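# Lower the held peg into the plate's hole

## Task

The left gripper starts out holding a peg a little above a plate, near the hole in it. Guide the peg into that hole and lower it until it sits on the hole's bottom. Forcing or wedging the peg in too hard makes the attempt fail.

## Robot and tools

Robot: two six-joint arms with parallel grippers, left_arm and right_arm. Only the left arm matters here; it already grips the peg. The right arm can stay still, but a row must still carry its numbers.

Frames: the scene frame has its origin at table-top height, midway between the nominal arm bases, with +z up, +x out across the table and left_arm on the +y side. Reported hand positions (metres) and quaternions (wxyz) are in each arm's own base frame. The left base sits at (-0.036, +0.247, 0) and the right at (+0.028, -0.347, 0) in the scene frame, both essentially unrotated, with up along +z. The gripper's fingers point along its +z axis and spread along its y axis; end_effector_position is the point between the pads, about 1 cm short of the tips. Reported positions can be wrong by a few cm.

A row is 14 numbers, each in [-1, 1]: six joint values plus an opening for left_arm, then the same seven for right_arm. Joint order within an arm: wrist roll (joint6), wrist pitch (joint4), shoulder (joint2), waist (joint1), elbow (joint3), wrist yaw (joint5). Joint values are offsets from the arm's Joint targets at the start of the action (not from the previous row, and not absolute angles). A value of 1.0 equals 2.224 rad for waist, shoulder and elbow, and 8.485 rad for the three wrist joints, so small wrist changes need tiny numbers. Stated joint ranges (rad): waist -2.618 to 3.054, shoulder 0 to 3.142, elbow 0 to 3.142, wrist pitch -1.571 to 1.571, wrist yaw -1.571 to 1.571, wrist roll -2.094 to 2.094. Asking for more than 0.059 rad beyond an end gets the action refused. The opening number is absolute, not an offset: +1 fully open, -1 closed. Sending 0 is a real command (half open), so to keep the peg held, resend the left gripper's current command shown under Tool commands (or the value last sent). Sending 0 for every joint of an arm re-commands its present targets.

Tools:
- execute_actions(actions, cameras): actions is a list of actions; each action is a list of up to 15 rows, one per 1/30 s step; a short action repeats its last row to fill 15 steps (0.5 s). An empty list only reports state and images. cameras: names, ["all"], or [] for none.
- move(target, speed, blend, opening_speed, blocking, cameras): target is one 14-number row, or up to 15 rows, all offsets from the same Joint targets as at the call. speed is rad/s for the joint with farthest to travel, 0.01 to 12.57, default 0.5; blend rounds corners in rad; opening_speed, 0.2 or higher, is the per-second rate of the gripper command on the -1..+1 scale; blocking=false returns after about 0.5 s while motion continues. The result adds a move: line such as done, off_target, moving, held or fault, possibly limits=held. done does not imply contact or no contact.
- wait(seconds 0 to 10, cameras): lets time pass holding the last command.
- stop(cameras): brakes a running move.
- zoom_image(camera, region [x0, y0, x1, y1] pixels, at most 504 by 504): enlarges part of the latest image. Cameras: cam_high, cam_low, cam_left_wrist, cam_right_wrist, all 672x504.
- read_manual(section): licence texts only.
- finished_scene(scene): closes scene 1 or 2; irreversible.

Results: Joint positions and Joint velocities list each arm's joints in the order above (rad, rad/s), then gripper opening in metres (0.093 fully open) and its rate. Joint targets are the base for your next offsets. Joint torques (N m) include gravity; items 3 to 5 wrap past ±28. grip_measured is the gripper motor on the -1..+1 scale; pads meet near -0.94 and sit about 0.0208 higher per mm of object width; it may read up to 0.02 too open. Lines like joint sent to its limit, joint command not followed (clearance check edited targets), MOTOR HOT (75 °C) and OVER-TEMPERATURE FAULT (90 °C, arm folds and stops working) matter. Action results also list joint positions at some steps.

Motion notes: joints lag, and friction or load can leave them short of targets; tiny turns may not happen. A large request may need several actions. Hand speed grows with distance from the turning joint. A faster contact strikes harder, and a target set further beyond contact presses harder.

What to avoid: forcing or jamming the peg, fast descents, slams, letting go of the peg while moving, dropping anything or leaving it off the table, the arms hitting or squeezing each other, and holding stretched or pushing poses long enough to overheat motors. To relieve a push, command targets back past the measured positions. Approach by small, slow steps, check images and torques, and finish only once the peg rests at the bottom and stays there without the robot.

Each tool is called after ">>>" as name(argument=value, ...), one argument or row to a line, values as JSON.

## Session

>>> execute_actions(
  actions=[],
)

>>> zoom_image(
  camera="cam_left_wrist",
  region=[240, 90, 460, 255],
)

>>> zoom_image(
  camera="cam_low",
  region=[210, 190, 320, 290],
)

Scene clock: 0.00 s.
left_arm: end_effector_position=(+0.2800, -0.1607, +0.1327) grip_measured=-0.296 end_effector_quat_wxyz=(+0.019, +0.861, +0.508, +0.003) | right_arm: end_effector_position=(+0.3754, +0.0000, +0.4021) grip_measured=+1.000 end_effector_quat_wxyz=(+0.707, +0.000, +0.707, +0.000)
Joint names: [wrist roll, wrist pitch, shoulder, waist, elbow, wrist yaw]
Joint positions: left_arm=[1.56 -1.298 1.73 -0.515 1.493 0.013 0.031] | right_arm=[0 0 1.047 0 1.047 0 0.093]
Joint velocities: left_arm=[0.007 -0.051 0.007 -0.032 -0.012 0.051 0.009] | right_arm=[within noise]
Joint torques (N m): no reading
Motor temperatures (°C): left_arm=[29 31 36 28 36 30 31] | right_arm=[28 35 32 28 39 32 31]
Heat: left arm: 36 °C; right arm: 39 °C.
Joint targets: left_arm=[1.560 -1.296 1.710 -0.515 1.509 0.015] | right_arm=[0.000 0.008 1.043 0.000 1.060 0.000]
Tool commands: left_gripper/opening=-0.921165 right_gripper/opening=+1.0

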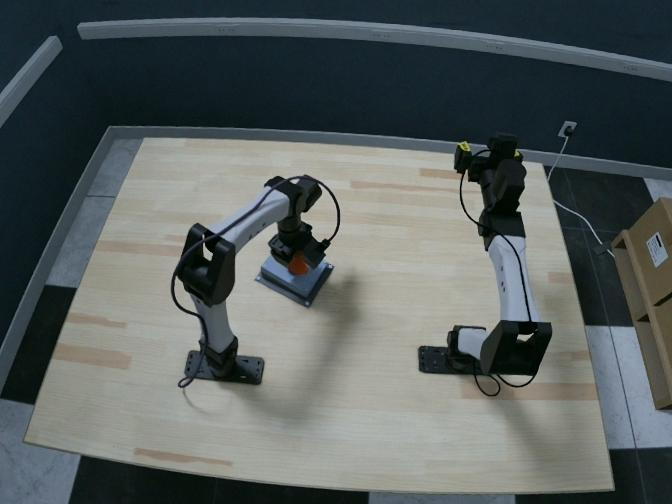

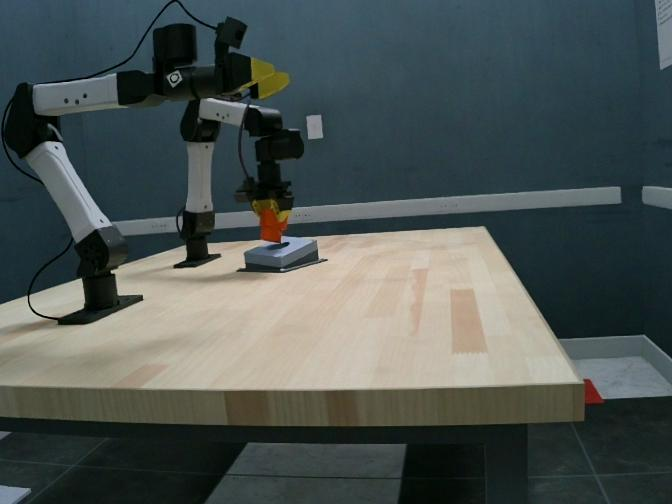

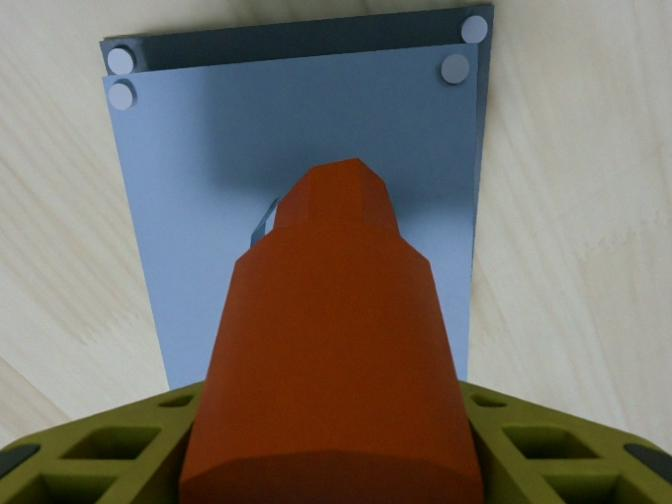

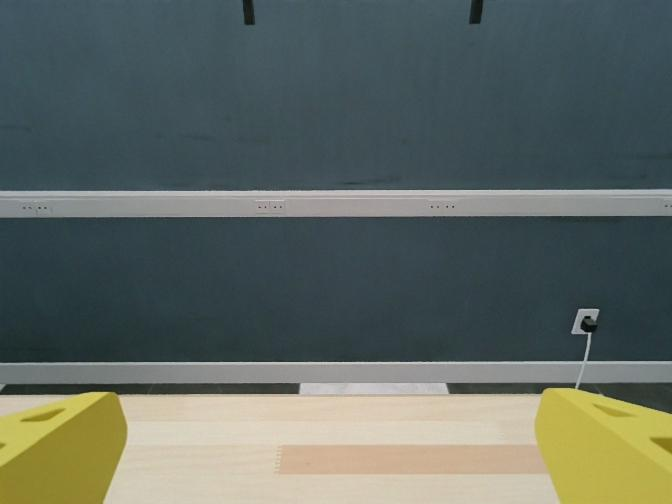

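Scaled by 2.291 from the camera's 672x504 image, which has a finer 960x720 frame.

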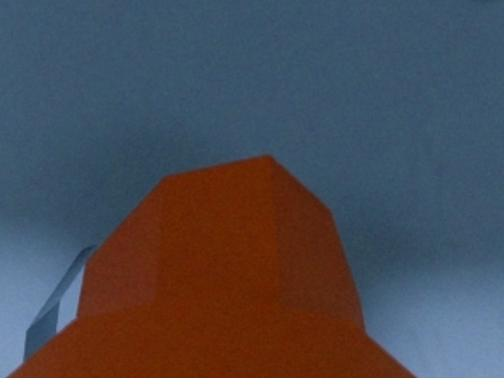

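Scaled by 4.582 from the camera's 672x504 image, which has a finer 960x720 frame.

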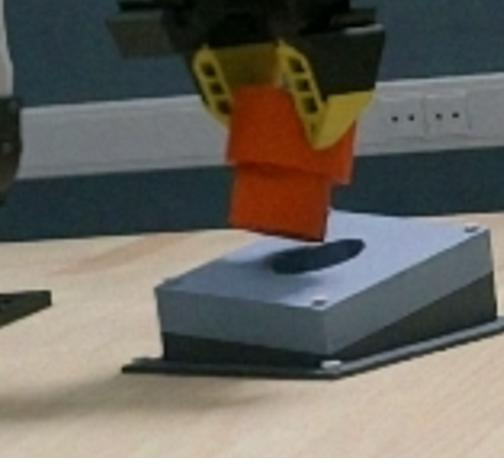

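>>> zoom_image(
  camera="cam_left_wrist",
  region=[265, 145, 415, 255],
)

>>> zoom_image(
  camera="cam_left_wrist",
  region=[170, 215, 500, 504],
)

>>> zoom_image(
  camera="cam_left_wrist",
  region=[80, 0, 500, 120],
)

>>> zoom_image(
  camera="cam_low",
  region=[230, 200, 320, 280],
)

Scaled by 3.360 from the camera's 672x504 image, which has a finer 960x720 frame.

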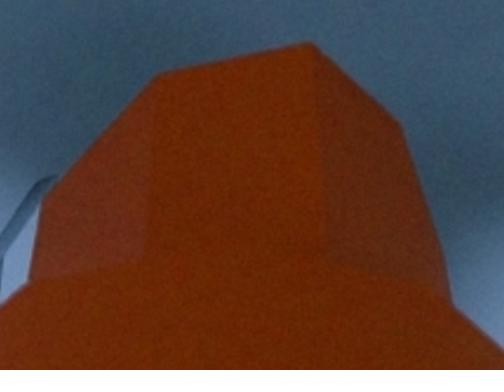

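Scaled by 1.527 from the camera's 672x504 image, which has a finer 960x720 frame.

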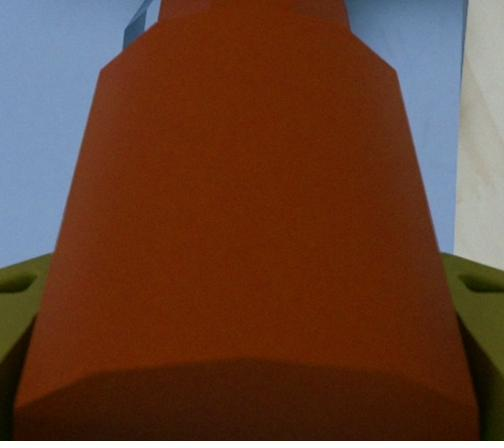

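Scaled by 1.200 from the camera's 672x504 image, which has a finer 960x720 frame.

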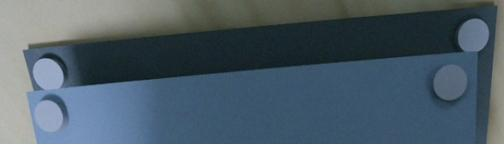

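Scaled by 5.600 from the camera's 672x504 image, which has a finer 960x720 frame.

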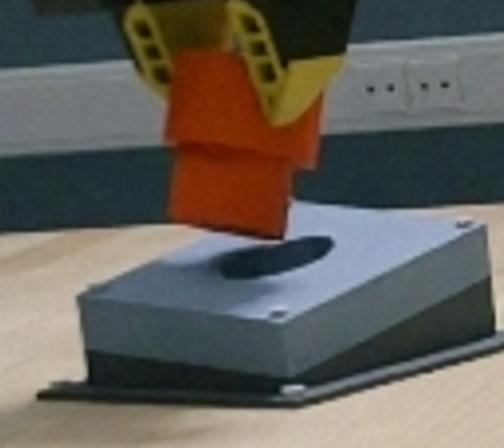

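>>> zoom_image(
  camera="cam_left_wrist",
  region=[80, 60, 280, 400],
)

>>> zoom_image(
  camera="cam_left_wrist",
  region=[380, 20, 520, 400],
)

>>> zoom_image(
  camera="cam_left_wrist",
  region=[235, 185, 295, 260],
)

Scaled by 1.482 from the camera's 672x504 image, which has a finer 960x720 frame.

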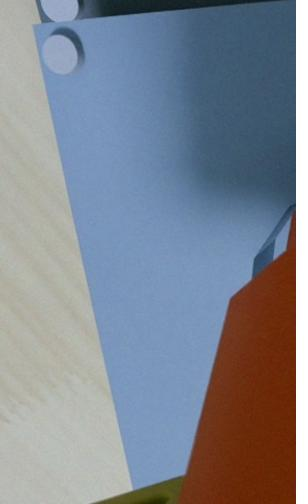

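Scaled by 1.326 from the camera's 672x504 image, which has a finer 960x720 frame.

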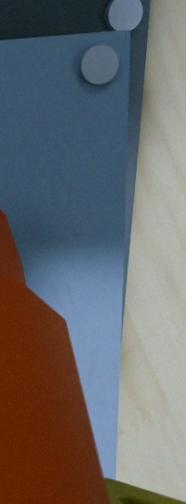

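Scaled by 6.720 from the camera's 672x504 image, which has a finer 960x720 frame.

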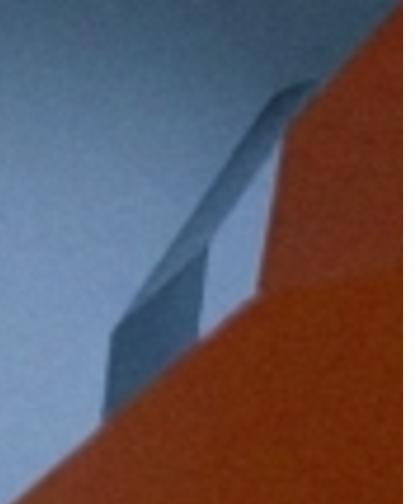

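>>> move(
  target=[
    [0,-0.0118,0,0,0.0495,0,-0.921165,0,0,0,0,0,0,1.0],
    [-0.03889,-0.02876,0.10836,-0.10342,0.1124,-0.05009,-0.921165,0,0,0,0,0,0,1.0],
  ],
  speed=0.4,
  blend=0.05,
  cameras=["cam_left_wrist", "cam_low"],
)

>>> zoom_image(
  camera="cam_low",
  region=[220, 180, 330, 280],
)

>>> zoom_image(
  camera="cam_left_wrist",
  region=[255, 120, 425, 260],
)

Scene clock: 158.57 s.
left_arm: end_effector_position=(+0.2863, -0.1779, +0.1375) grip_measured=-0.220 end_effector_quat_wxyz=(-0.124, +0.827, +0.523, +0.164) | right_arm: end_effector_position=(+0.3754, +0.0000, +0.4021) grip_measured=+1.000 end_effector_quat_wxyz=(+0.707, +0.000, +0.707, +0.000)
Joint names: [wrist roll, wrist pitch, shoulder, waist, elbow, wrist yaw]
Joint positions: left_arm=[1.237 -1.515 1.944 -0.744 1.725 -0.383 0.035] | right_arm=[0 0 1.047 0 1.047 0 0.093]
Joint torques (N m): left_arm=[0.05 -0.3 -8.14 -0.94 8.29 -0.39] | right_arm=[0 2.31 -2.99 -0.21 9.72 -0.01]
Motor temperatures (°C): left_arm=[29 30 55 27 43 30 34] | right_arm=[28 52 34 28 51 32 31]
Heat: left arm: 55 °C; right arm: 52 °C.
Joint targets: left_arm=[1.230 -1.540 1.951 -0.744 1.759 -0.410] | right_arm=[0.000 0.008 1.043 0.000 1.060 0.000]
move: done
camera_calibration:
cam_left_wrist: T_world_to_cam=[[-0.908046, 0.41674, 0.0421853, 0.328216], [0.298626, 0.573461, 0.762866, -0.0522334], [0.293725, 0.705316, -0.645178, 0.216697], [0, 0, 0, 1]] pos_world=[0.249984, -0.259666, 0.165809]
Images, in order (width x height): cam_low 672x504, cam_left_wrist 672x504.

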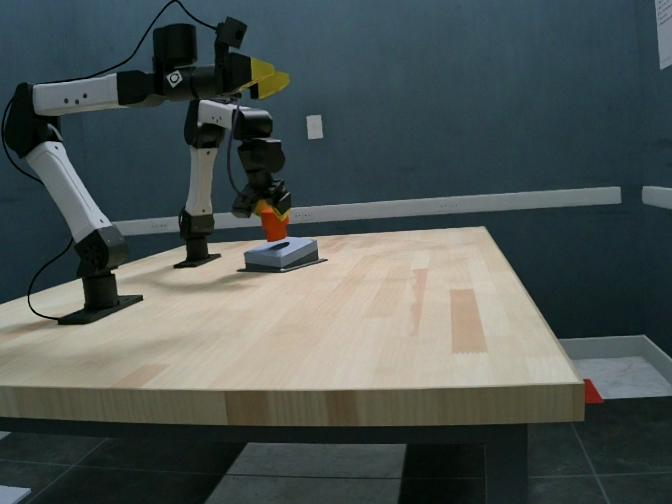

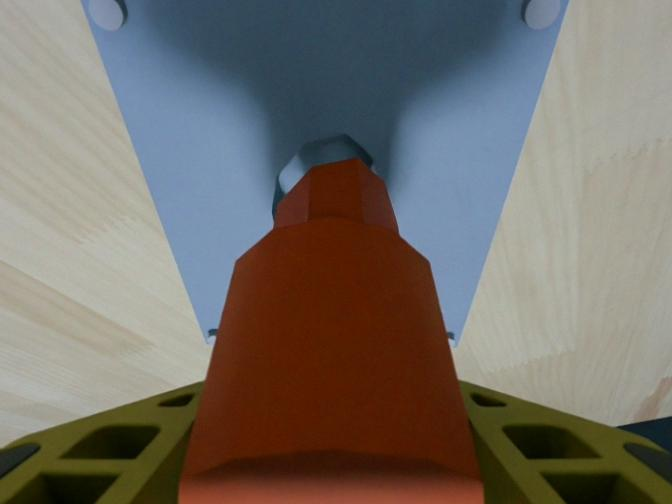

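Scaled by 4.582 from the camera's 672x504 image, which has a finer 960x720 frame.

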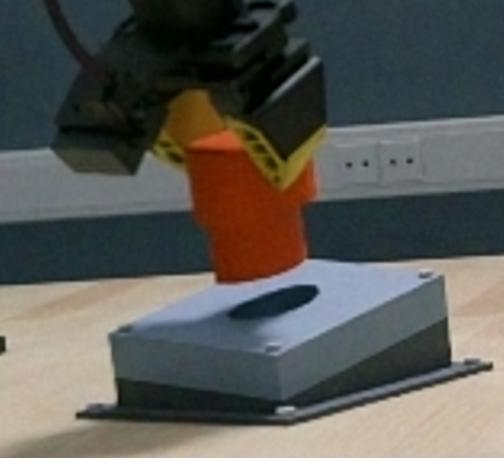

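Scaled by 2.965 from the camera's 672x504 image, which has a finer 960x720 frame.

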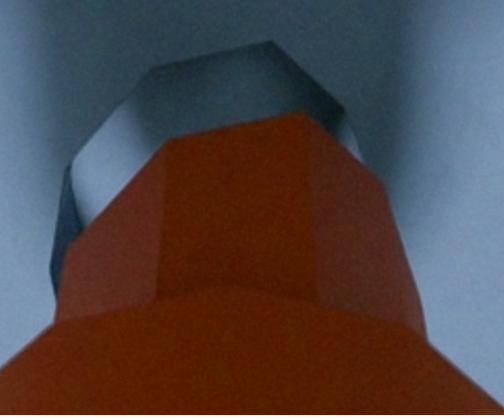

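>>> zoom_image(
  camera="cam_left_wrist",
  region=[265, 125, 395, 220],
)

>>> zoom_image(
  camera="cam_left_wrist",
  region=[60, 0, 240, 360],
)

>>> zoom_image(
  camera="cam_left_wrist",
  region=[420, 0, 600, 360],
)

Scaled by 3.877 from the camera's 672x504 image, which has a finer 960x720 frame.

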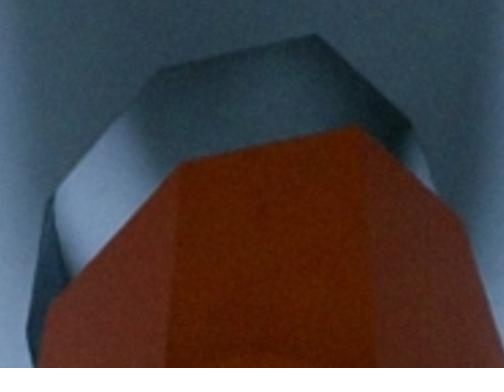

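Scaled by 1.400 from the camera's 672x504 image, which has a finer 960x720 frame.

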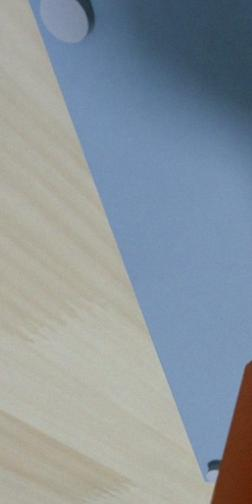

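Scaled by 1.400 from the camera's 672x504 image, which has a finer 960x720 frame.

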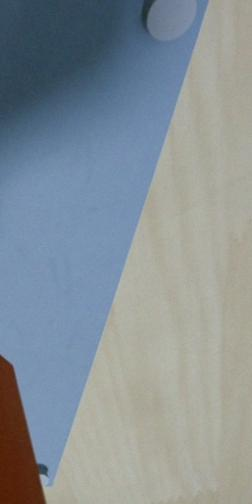

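>>> move(
  target=[0,0.00589,0.01259,0.01034,-0.01888,0.00471,-0.921165,0,0,0,0,0,0,1.0],
  speed=0.1,
  cameras=["cam_left_wrist", "cam_low"],
)

>>> zoom_image(
  camera="cam_low",
  region=[220, 180, 330, 280],
)

>>> zoom_image(
  camera="cam_left_wrist",
  region=[265, 125, 395, 220],
)

Scene clock: 210.50 s.
left_arm: end_effector_position=(+0.2902, -0.1756, +0.1263) grip_measured=-0.220 end_effector_quat_wxyz=(-0.132, +0.823, +0.531, +0.155) | right_arm: end_effector_position=(+0.3754, +0.0000, +0.4021) grip_measured=+1.000 end_effector_quat_wxyz=(+0.707, +0.000, +0.707, +0.000)
Joint names: [wrist roll, wrist pitch, shoulder, waist, elbow, wrist yaw]
Joint positions: left_arm=[1.237 -1.497 1.97 -0.725 1.717 -0.371 0.035] | right_arm=[0 0 1.047 0 1.047 0 0.093]
Joint torques (N m): left_arm=[0.04 0.01 -8.05 -0.35 5.2 -0.14] | right_arm=[0.05 2.29 -3.1 -0.06 9.76 -0.02]
Motor temperatures (°C): left_arm=[29 30 55 27 47 30 34] | right_arm=[28 55 34 28 52 32 31]
Heat: left arm: 55 °C; right arm: 55 °C.
Joint targets: left_arm=[1.230 -1.490 1.979 -0.721 1.717 -0.370] | right_arm=[0.000 0.008 1.043 0.000 1.060 0.000]
move: done
camera_calibration:
cam_left_wrist: T_world_to_cam=[[-0.91576, 0.39706, 0.0610539, 0.327679], [0.301256, 0.578213, 0.758231, -0.0455124], [0.265761, 0.712751, -0.649121, 0.216608], [0, 0, 0, 1]] pos_world=[0.256221, -0.258179, 0.155107]
Images, in order (width x height): cam_low 672x504, cam_left_wrist 672x504.

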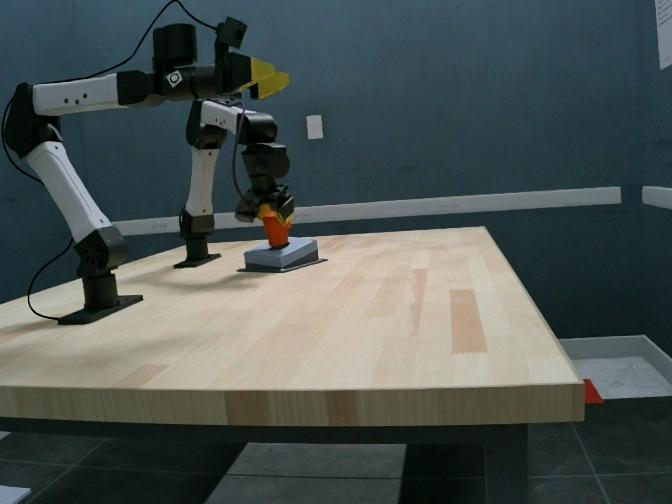

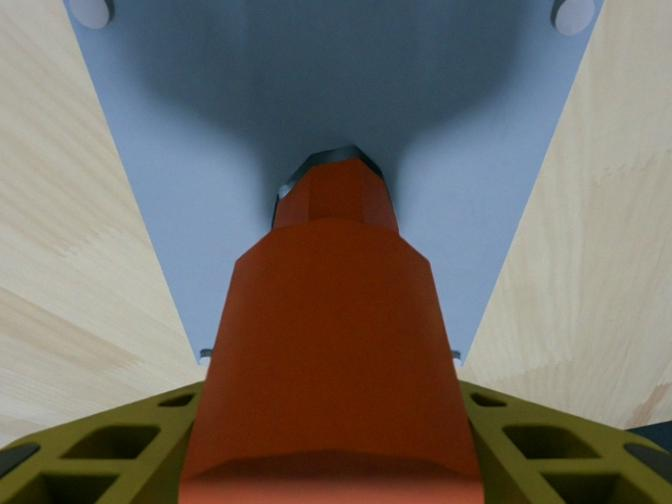

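Scaled by 4.582 from the camera's 672x504 image, which has a finer 960x720 frame.

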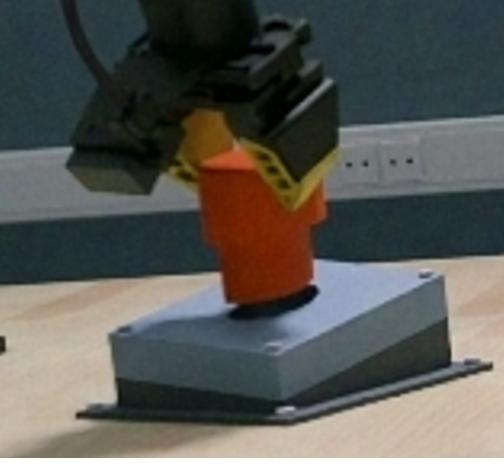

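Scaled by 3.877 from the camera's 672x504 image, which has a finer 960x720 frame.

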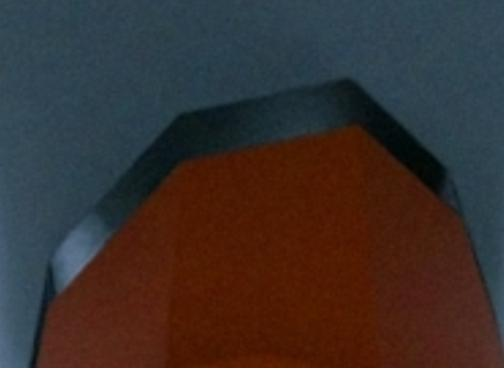

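>>> move(
  target=[-0.0007,0.0026,0,0.00175,-0.01052,0,-0.921165,0,0,0,0,0,0,1.0],
  speed=0.06,
  cameras=["cam_left_wrist", "cam_low"],
)

>>> zoom_image(
  camera="cam_low",
  region=[245, 210, 315, 270],
)

>>> zoom_image(
  camera="cam_left_wrist",
  region=[265, 135, 405, 235],
)

Scene clock: 230.63 s.
left_arm: end_effector_position=(+0.2905, -0.1748, +0.1206) grip_measured=-0.220 end_effector_quat_wxyz=(-0.132, +0.820, +0.534, +0.155) | right_arm: end_effector_position=(+0.3754, +0.0000, +0.4021) grip_measured=+1.000 end_effector_quat_wxyz=(+0.707, +0.000, +0.707, +0.000)
Joint names: [wrist roll, wrist pitch, shoulder, waist, elbow, wrist yaw]
Joint positions: left_arm=[1.231 -1.475 1.97 -0.722 1.695 -0.37 0.035] | right_arm=[0 0 1.047 0 1.047 0 0.093]
Joint torques (N m): left_arm=[0.09 0.05 -8.01 -0.2 5.35 -0.16] | right_arm=[-0.05 2.29 -3.26 -0.28 9.81 0.03]
Motor temperatures (°C): left_arm=[29 30 53 27 45 30 34] | right_arm=[28 56 34 28 52 32 31]
Heat: left arm: 53 °C; right arm: 56 °C.
Joint targets: left_arm=[1.224 -1.468 1.979 -0.718 1.694 -0.370] | right_arm=[0.000 0.008 1.043 0.000 1.060 0.000]
move: done
camera_calibration:
cam_left_wrist: T_world_to_cam=[[-0.919017, 0.389732, 0.0592987, 0.32776], [0.295445, 0.581331, 0.758134, -0.0394787], [0.260997, 0.714258, -0.649397, 0.213916], [0, 0, 0, 1]] pos_world=[0.25705, -0.257579, 0.149411]
Images, in order (width x height): cam_low 672x504, cam_left_wrist 672x504.

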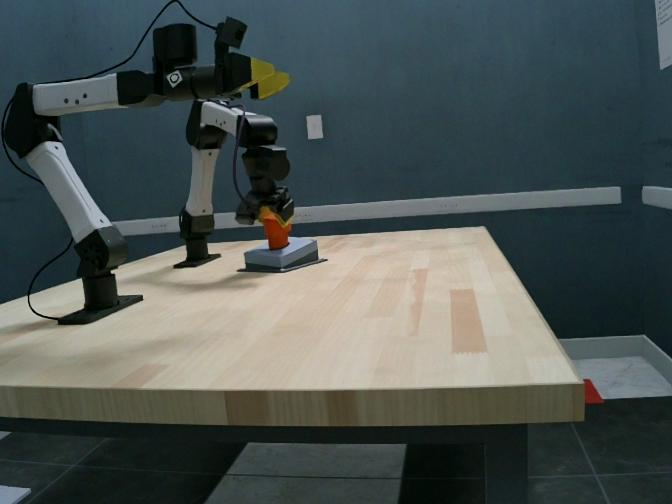

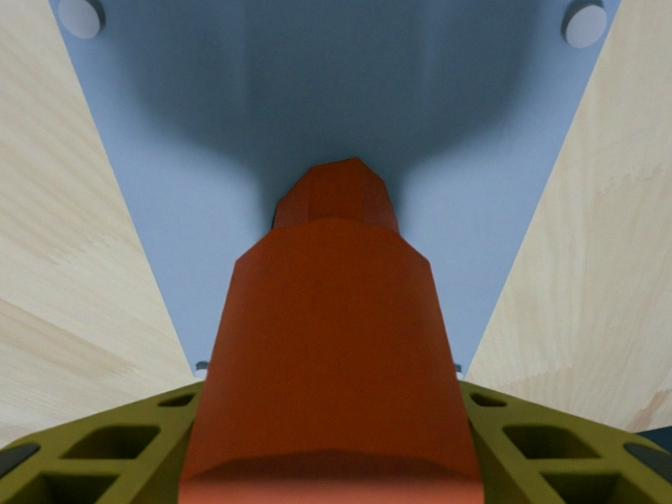

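Scaled by 7.200 from the camera's 672x504 image, which has a finer 960x720 frame.

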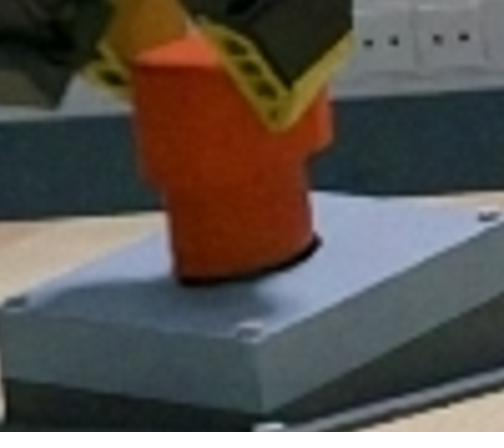

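Scaled by 3.600 from the camera's 672x504 image, which has a finer 960x720 frame.

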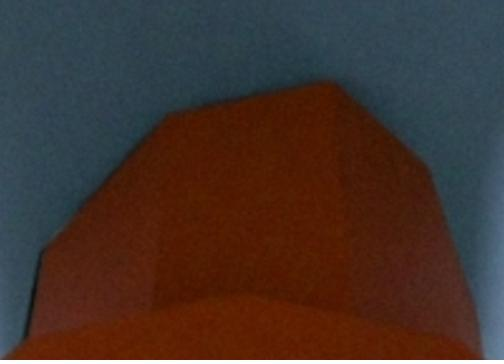

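>>> zoom_image(
  camera="cam_left_wrist",
  region=[270, 145, 340, 235],
)

>>> zoom_image(
  camera="cam_left_wrist",
  region=[330, 145, 405, 235],
)

>>> zoom_image(
  camera="cam_low",
  region=[262, 230, 297, 255],
)

Scaled by 5.600 from the camera's 672x504 image, which has a finer 960x720 frame.

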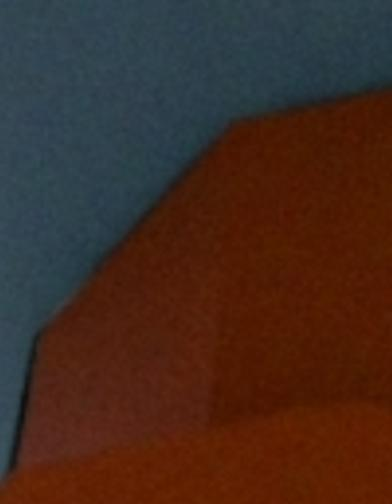

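Scaled by 5.600 from the camera's 672x504 image, which has a finer 960x720 frame.

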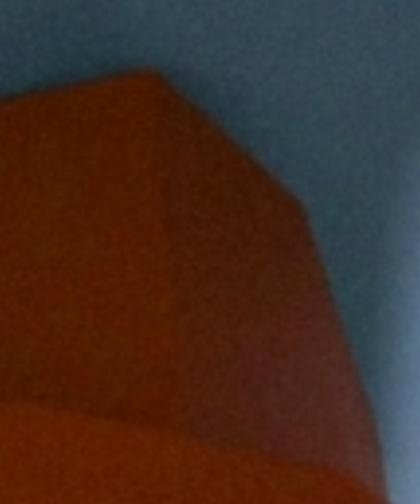

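Scaled by 14.400 from the camera's 672x504 image, which has a finer 960x720 frame.

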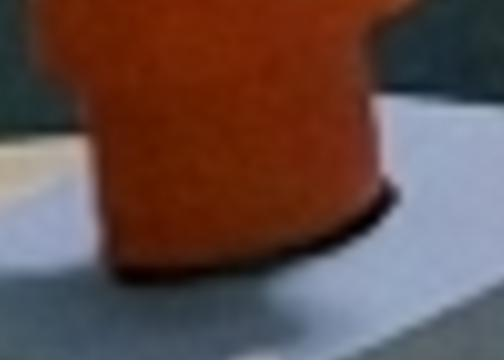

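>>> move(
  target=[0,0,0,0.0019,0,0,-0.921165,0,0,0,0,0,0,1.0],
  speed=0.06,
  cameras=["cam_left_wrist", "cam_low"],
)

>>> zoom_image(
  camera="cam_left_wrist",
  region=[265, 145, 405, 235],
)

>>> zoom_image(
  camera="cam_low",
  region=[262, 230, 297, 255],
)

Scene clock: 247.17 s.
left_arm: end_effector_position=(+0.2913, -0.1738, +0.1205) grip_measured=-0.220 end_effector_quat_wxyz=(-0.131, +0.819, +0.536, +0.155) | right_arm: end_effector_position=(+0.3754, +0.0000, +0.4021) grip_measured=+1.000 end_effector_quat_wxyz=(+0.707, +0.000, +0.707, +0.000)
Joint names: [wrist roll, wrist pitch, shoulder, waist, elbow, wrist yaw]
Joint positions: left_arm=[1.231 -1.474 1.97 -0.718 1.695 -0.37 0.035] | right_arm=[0 0 1.047 0 1.047 0 0.093]
Joint torques (N m): left_arm=[0.04 0.01 -8.24 -0.01 5.42 -0.11] | right_arm=[0.02 2.27 -3.19 -0.27 9.83 0.01]
Motor temperatures (°C): left_arm=[29 30 53 27 44 30 34] | right_arm=[28 56 34 28 53 32 31]
Heat: left arm: 53 °C; right arm: 56 °C.
Joint targets: left_arm=[1.224 -1.468 1.979 -0.713 1.694 -0.370] | right_arm=[0.000 0.008 1.043 0.000 1.060 0.000]
move: done
camera_calibration:
cam_left_wrist: T_world_to_cam=[[-0.9207, 0.385873, 0.0584168, 0.328102], [0.29256, 0.583345, 0.757705, -0.0390388], [0.258301, 0.71471, -0.649977, 0.213856], [0, 0, 0, 1]] pos_world=[0.258266, -0.256678, 0.149415]
Images, in order (width x height): cam_low 672x504, cam_left_wrist 672x504.

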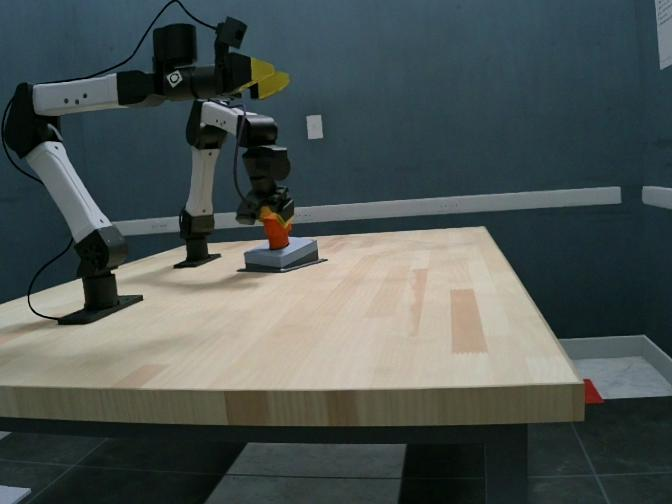

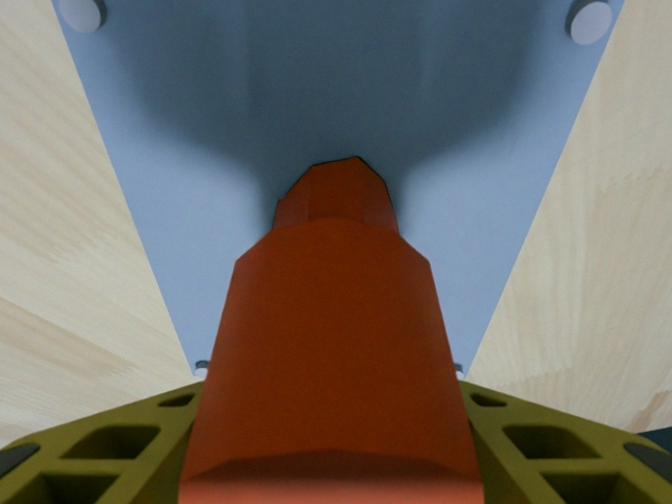

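Scaled by 3.600 from the camera's 672x504 image, which has a finer 960x720 frame.

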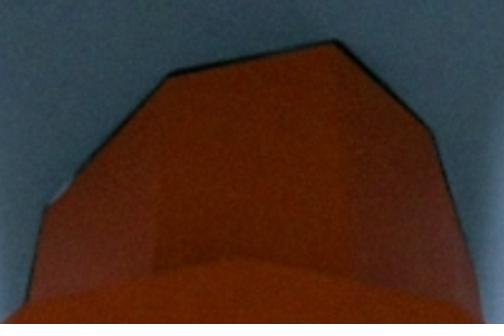

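Scaled by 14.400 from the camera's 672x504 image, which has a finer 960x720 frame.

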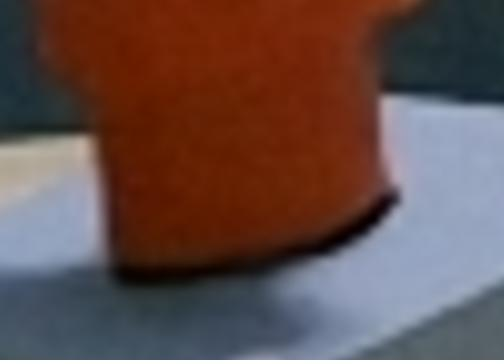

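>>> move(
  target=[-0.00103,0.00038,0,0.00184,-0.00234,0,-0.921165,0,0,0,0,0,0,1.0],
  speed=0.06,
  cameras=["cam_left_wrist", "cam_low"],
)

>>> zoom_image(
  camera="cam_left_wrist",
  region=[265, 145, 405, 235],
)

>>> zoom_image(
  camera="cam_low",
  region=[262, 230, 297, 255],
)

Scene clock: 262.20 s.
left_arm: end_effector_position=(+0.2915, -0.1720, +0.1193) grip_measured=-0.220 end_effector_quat_wxyz=(-0.132, +0.816, +0.541, +0.155) | right_arm: end_effector_position=(+0.3754, +0.0000, +0.4021) grip_measured=+1.000 end_effector_quat_wxyz=(+0.707, +0.000, +0.707, +0.000)
Joint names: [wrist roll, wrist pitch, shoulder, waist, elbow, wrist yaw]
Joint positions: left_arm=[1.223 -1.472 1.97 -0.714 1.69 -0.37 0.035] | right_arm=[0 0 1.047 0 1.047 0 0.093]
Joint torques (N m): left_arm=[0.06 0.07 -8.06 -0.14 5.37 -0.14] | right_arm=[-0.01 2.29 -3.08 -0.23 9.72 0]
Motor temperatures (°C): left_arm=[29 30 53 27 43 30 34] | right_arm=[28 57 34 28 53 32 31]
Heat: left arm: 53 °C; right arm: 57 °C.
Joint targets: left_arm=[1.216 -1.465 1.979 -0.709 1.689 -0.370] | right_arm=[0.000 0.008 1.043 0.000 1.060 0.000]
move: done
camera_calibration:
cam_left_wrist: T_world_to_cam=[[-0.925151, 0.375125, 0.0581097, 0.327188], [0.285203, 0.585874, 0.758558, -0.0367128], [0.25051, 0.718354, -0.649009, 0.214595], [0, 0, 0, 1]] pos_world=[0.259411, -0.255383, 0.14811]
Images, in order (width x height): cam_low 672x504, cam_left_wrist 672x504.

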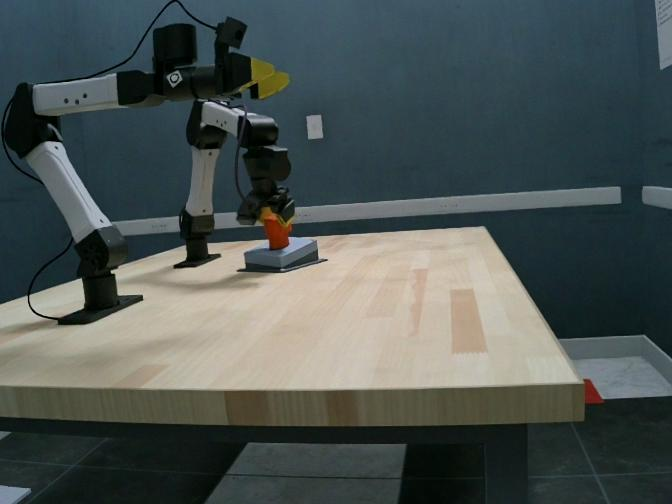

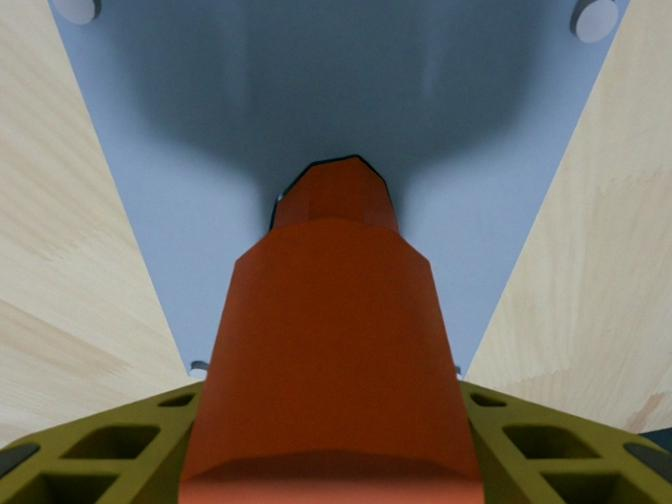

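Scaled by 3.600 from the camera's 672x504 image, which has a finer 960x720 frame.

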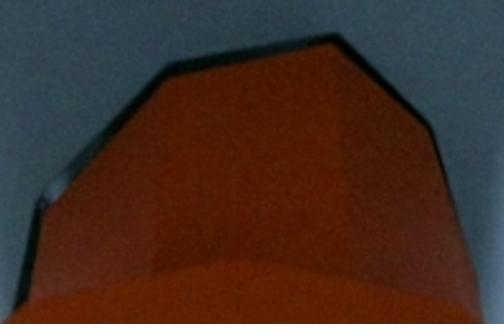

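Scaled by 14.400 from the camera's 672x504 image, which has a finer 960x720 frame.

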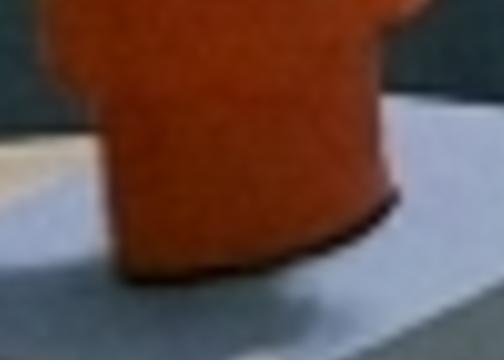

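>>> zoom_image(
  camera="cam_low",
  region=[240, 240, 285, 275],
)

>>> zoom_image(
  camera="cam_low",
  region=[285, 232, 330, 267],
)

>>> zoom_image(
  camera="cam_low",
  region=[255, 205, 305, 255],
)

Scaled by 11.200 from the camera's 672x504 image, which has a finer 960x720 frame.

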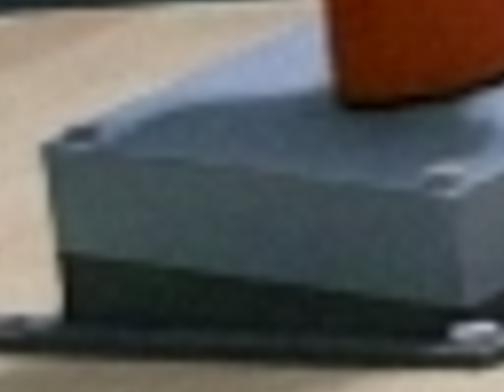

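Scaled by 11.200 from the camera's 672x504 image, which has a finer 960x720 frame.

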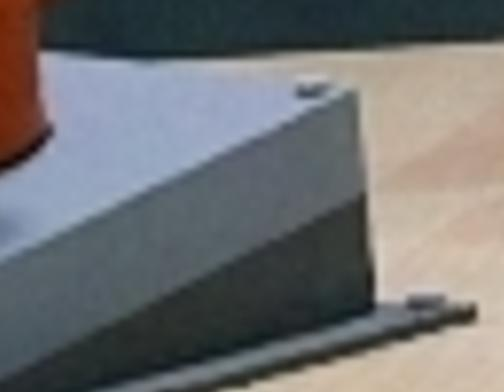

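Scaled by 10.080 from the camera's 672x504 image, which has a finer 960x720 frame.

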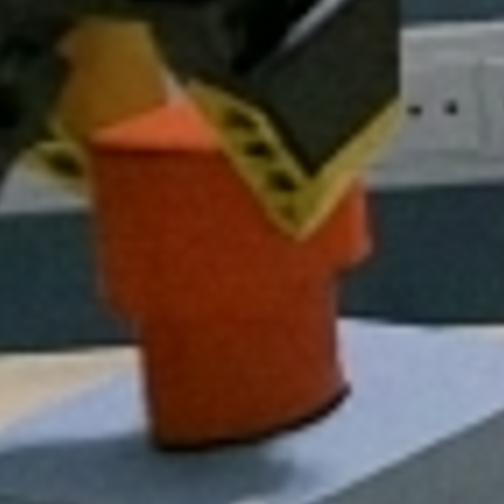

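>>> move(
  target=[0,0.00034,0,0.00171,-0.00153,0,-0.921165,0,0,0,0,0,0,1.0],
  speed=0.06,
  cameras=["cam_left_wrist", "cam_low"],
)

>>> zoom_image(
  camera="cam_left_wrist",
  region=[265, 145, 405, 235],
)

>>> zoom_image(
  camera="cam_low",
  region=[262, 230, 297, 255],
)

Scene clock: 281.40 s.
left_arm: end_effector_position=(+0.2927, -0.1714, +0.1191) grip_measured=-0.220 end_effector_quat_wxyz=(-0.131, +0.815, +0.543, +0.155) | right_arm: end_effector_position=(+0.3754, +0.0000, +0.4021) grip_measured=+1.000 end_effector_quat_wxyz=(+0.707, +0.000, +0.707, +0.000)
Joint names: [wrist roll, wrist pitch, shoulder, waist, elbow, wrist yaw]
Joint positions: left_arm=[1.222 -1.469 1.97 -0.71 1.69 -0.37 0.035] | right_arm=[0 0 1.047 0 1.047 0 0.093]
Joint torques (N m): left_arm=[0.07 0.07 -7.9 -0.29 5.07 -0.08] | right_arm=[0.02 2.28 -3.17 -0.16 9.98 -0.04]
Motor temperatures (°C): left_arm=[29 30 53 27 43 30 35] | right_arm=[28 57 34 28 53 32 31]
Heat: left arm: 53 °C; right arm: 57 °C.
Joint targets: left_arm=[1.216 -1.462 1.979 -0.705 1.685 -0.370] | right_arm=[0.000 0.008 1.043 0.000 1.060 0.000]
move: done
camera_calibration:
cam_left_wrist: T_world_to_cam=[[-0.926964, 0.371104, 0.0549485, 0.328282], [0.280619, 0.588698, 0.758082, -0.0354421], [0.248979, 0.718134, -0.649841, 0.214189], [0, 0, 0, 1]] pos_world=[0.260923, -0.254779, 0.148018]
Images, in order (width x height): cam_low 672x504, cam_left_wrist 672x504.

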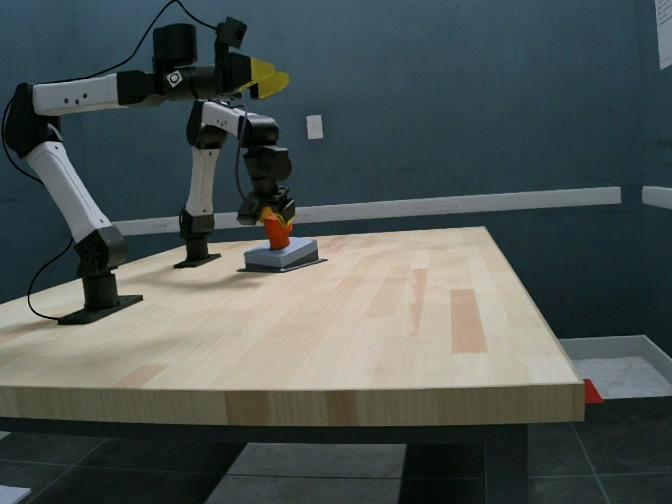

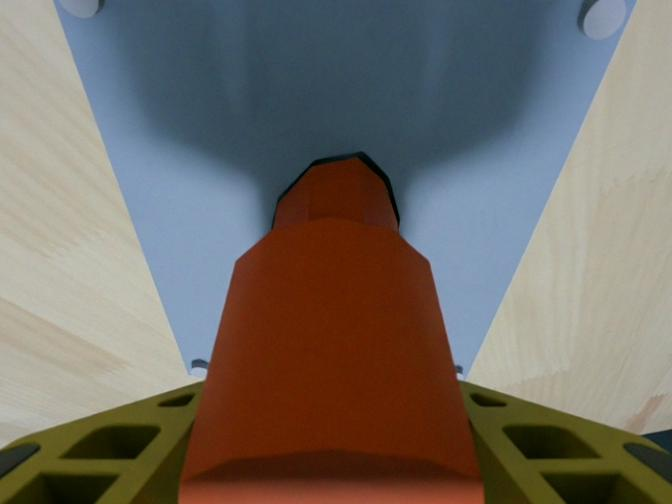

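Scaled by 3.600 from the camera's 672x504 image, which has a finer 960x720 frame.

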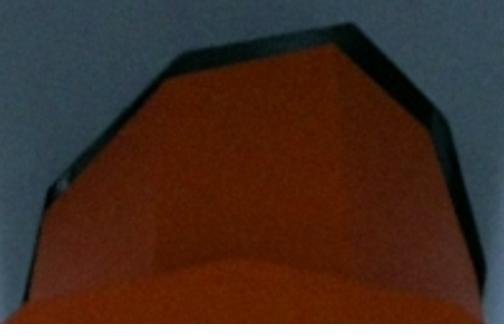

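Scaled by 14.400 from the camera's 672x504 image, which has a finer 960x720 frame.

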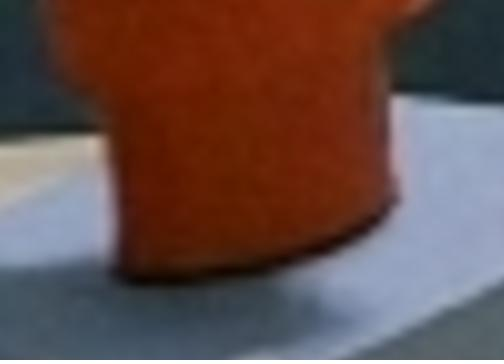

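>>> move(
  target=[0,0.00047,0,0.0006,-0.0012,0,-0.921165,0,0,0,0,0,0,1.0],
  speed=0.06,
  cameras=["cam_left_wrist", "cam_low"],
)

>>> zoom_image(
  camera="cam_left_wrist",
  region=[265, 145, 405, 235],
)

>>> zoom_image(
  camera="cam_low",
  region=[262, 230, 297, 255],
)

Scene clock: 289.07 s.
left_arm: end_effector_position=(+0.2925, -0.1712, +0.1184) grip_measured=-0.220 end_effector_quat_wxyz=(-0.132, +0.815, +0.543, +0.155) | right_arm: end_effector_position=(+0.3754, +0.0000, +0.4021) grip_measured=+1.000 end_effector_quat_wxyz=(+0.707, +0.000, +0.707, +0.000)
Joint names: [wrist roll, wrist pitch, shoulder, waist, elbow, wrist yaw]
Joint positions: left_arm=[1.222 -1.467 1.97 -0.71 1.687 -0.37 0.035] | right_arm=[0 0 1.047 0 1.047 0 0.093]
Joint torques (N m): left_arm=[0.06 0.06 -8.35 -0.18 4.92 -0.14] | right_arm=[0.03 2.25 -3.07 -0.13 9.85 0.02]
Motor temperatures (°C): left_arm=[29 30 53 27 43 30 35] | right_arm=[28 57 34 28 54 32 31]
Heat: left arm: 53 °C; right arm: 57 °C.
Joint targets: left_arm=[1.216 -1.458 1.979 -0.704 1.682 -0.370] | right_arm=[0.000 0.008 1.043 0.000 1.060 0.000]
move: done
camera_calibration:
cam_left_wrist: T_world_to_cam=[[-0.926935, 0.371015, 0.0560238, 0.327912], [0.281244, 0.588153, 0.758273, -0.0352413], [0.24838, 0.718626, -0.649526, 0.213946], [0, 0, 0, 1]] pos_world=[0.260725, -0.25468, 0.147315]
Images, in order (width x height): cam_low 672x504, cam_left_wrist 672x504.

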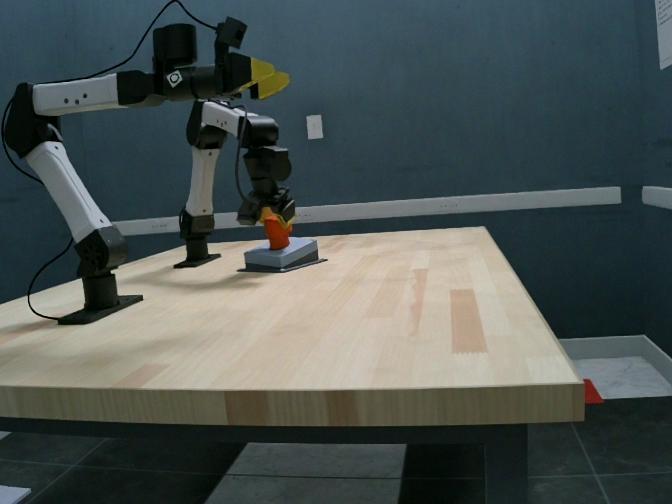

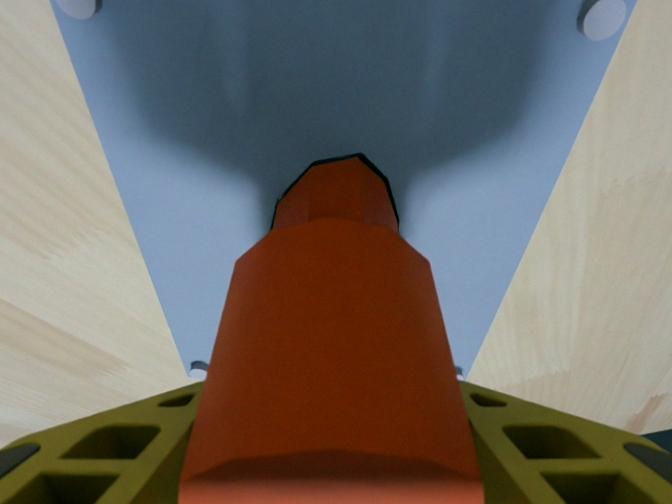

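Scaled by 3.600 from the camera's 672x504 image, which has a finer 960x720 frame.

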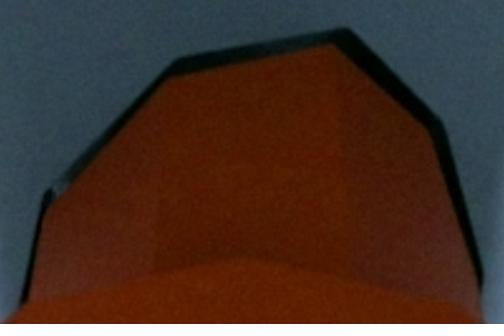

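Scaled by 14.400 from the camera's 672x504 image, which has a finer 960x720 frame.

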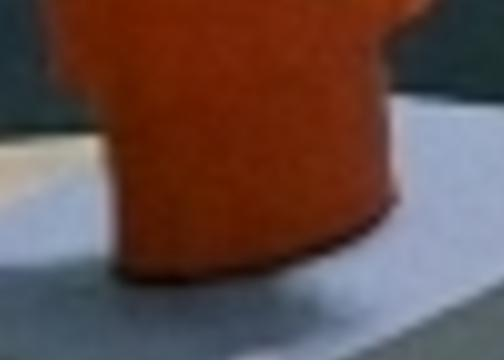

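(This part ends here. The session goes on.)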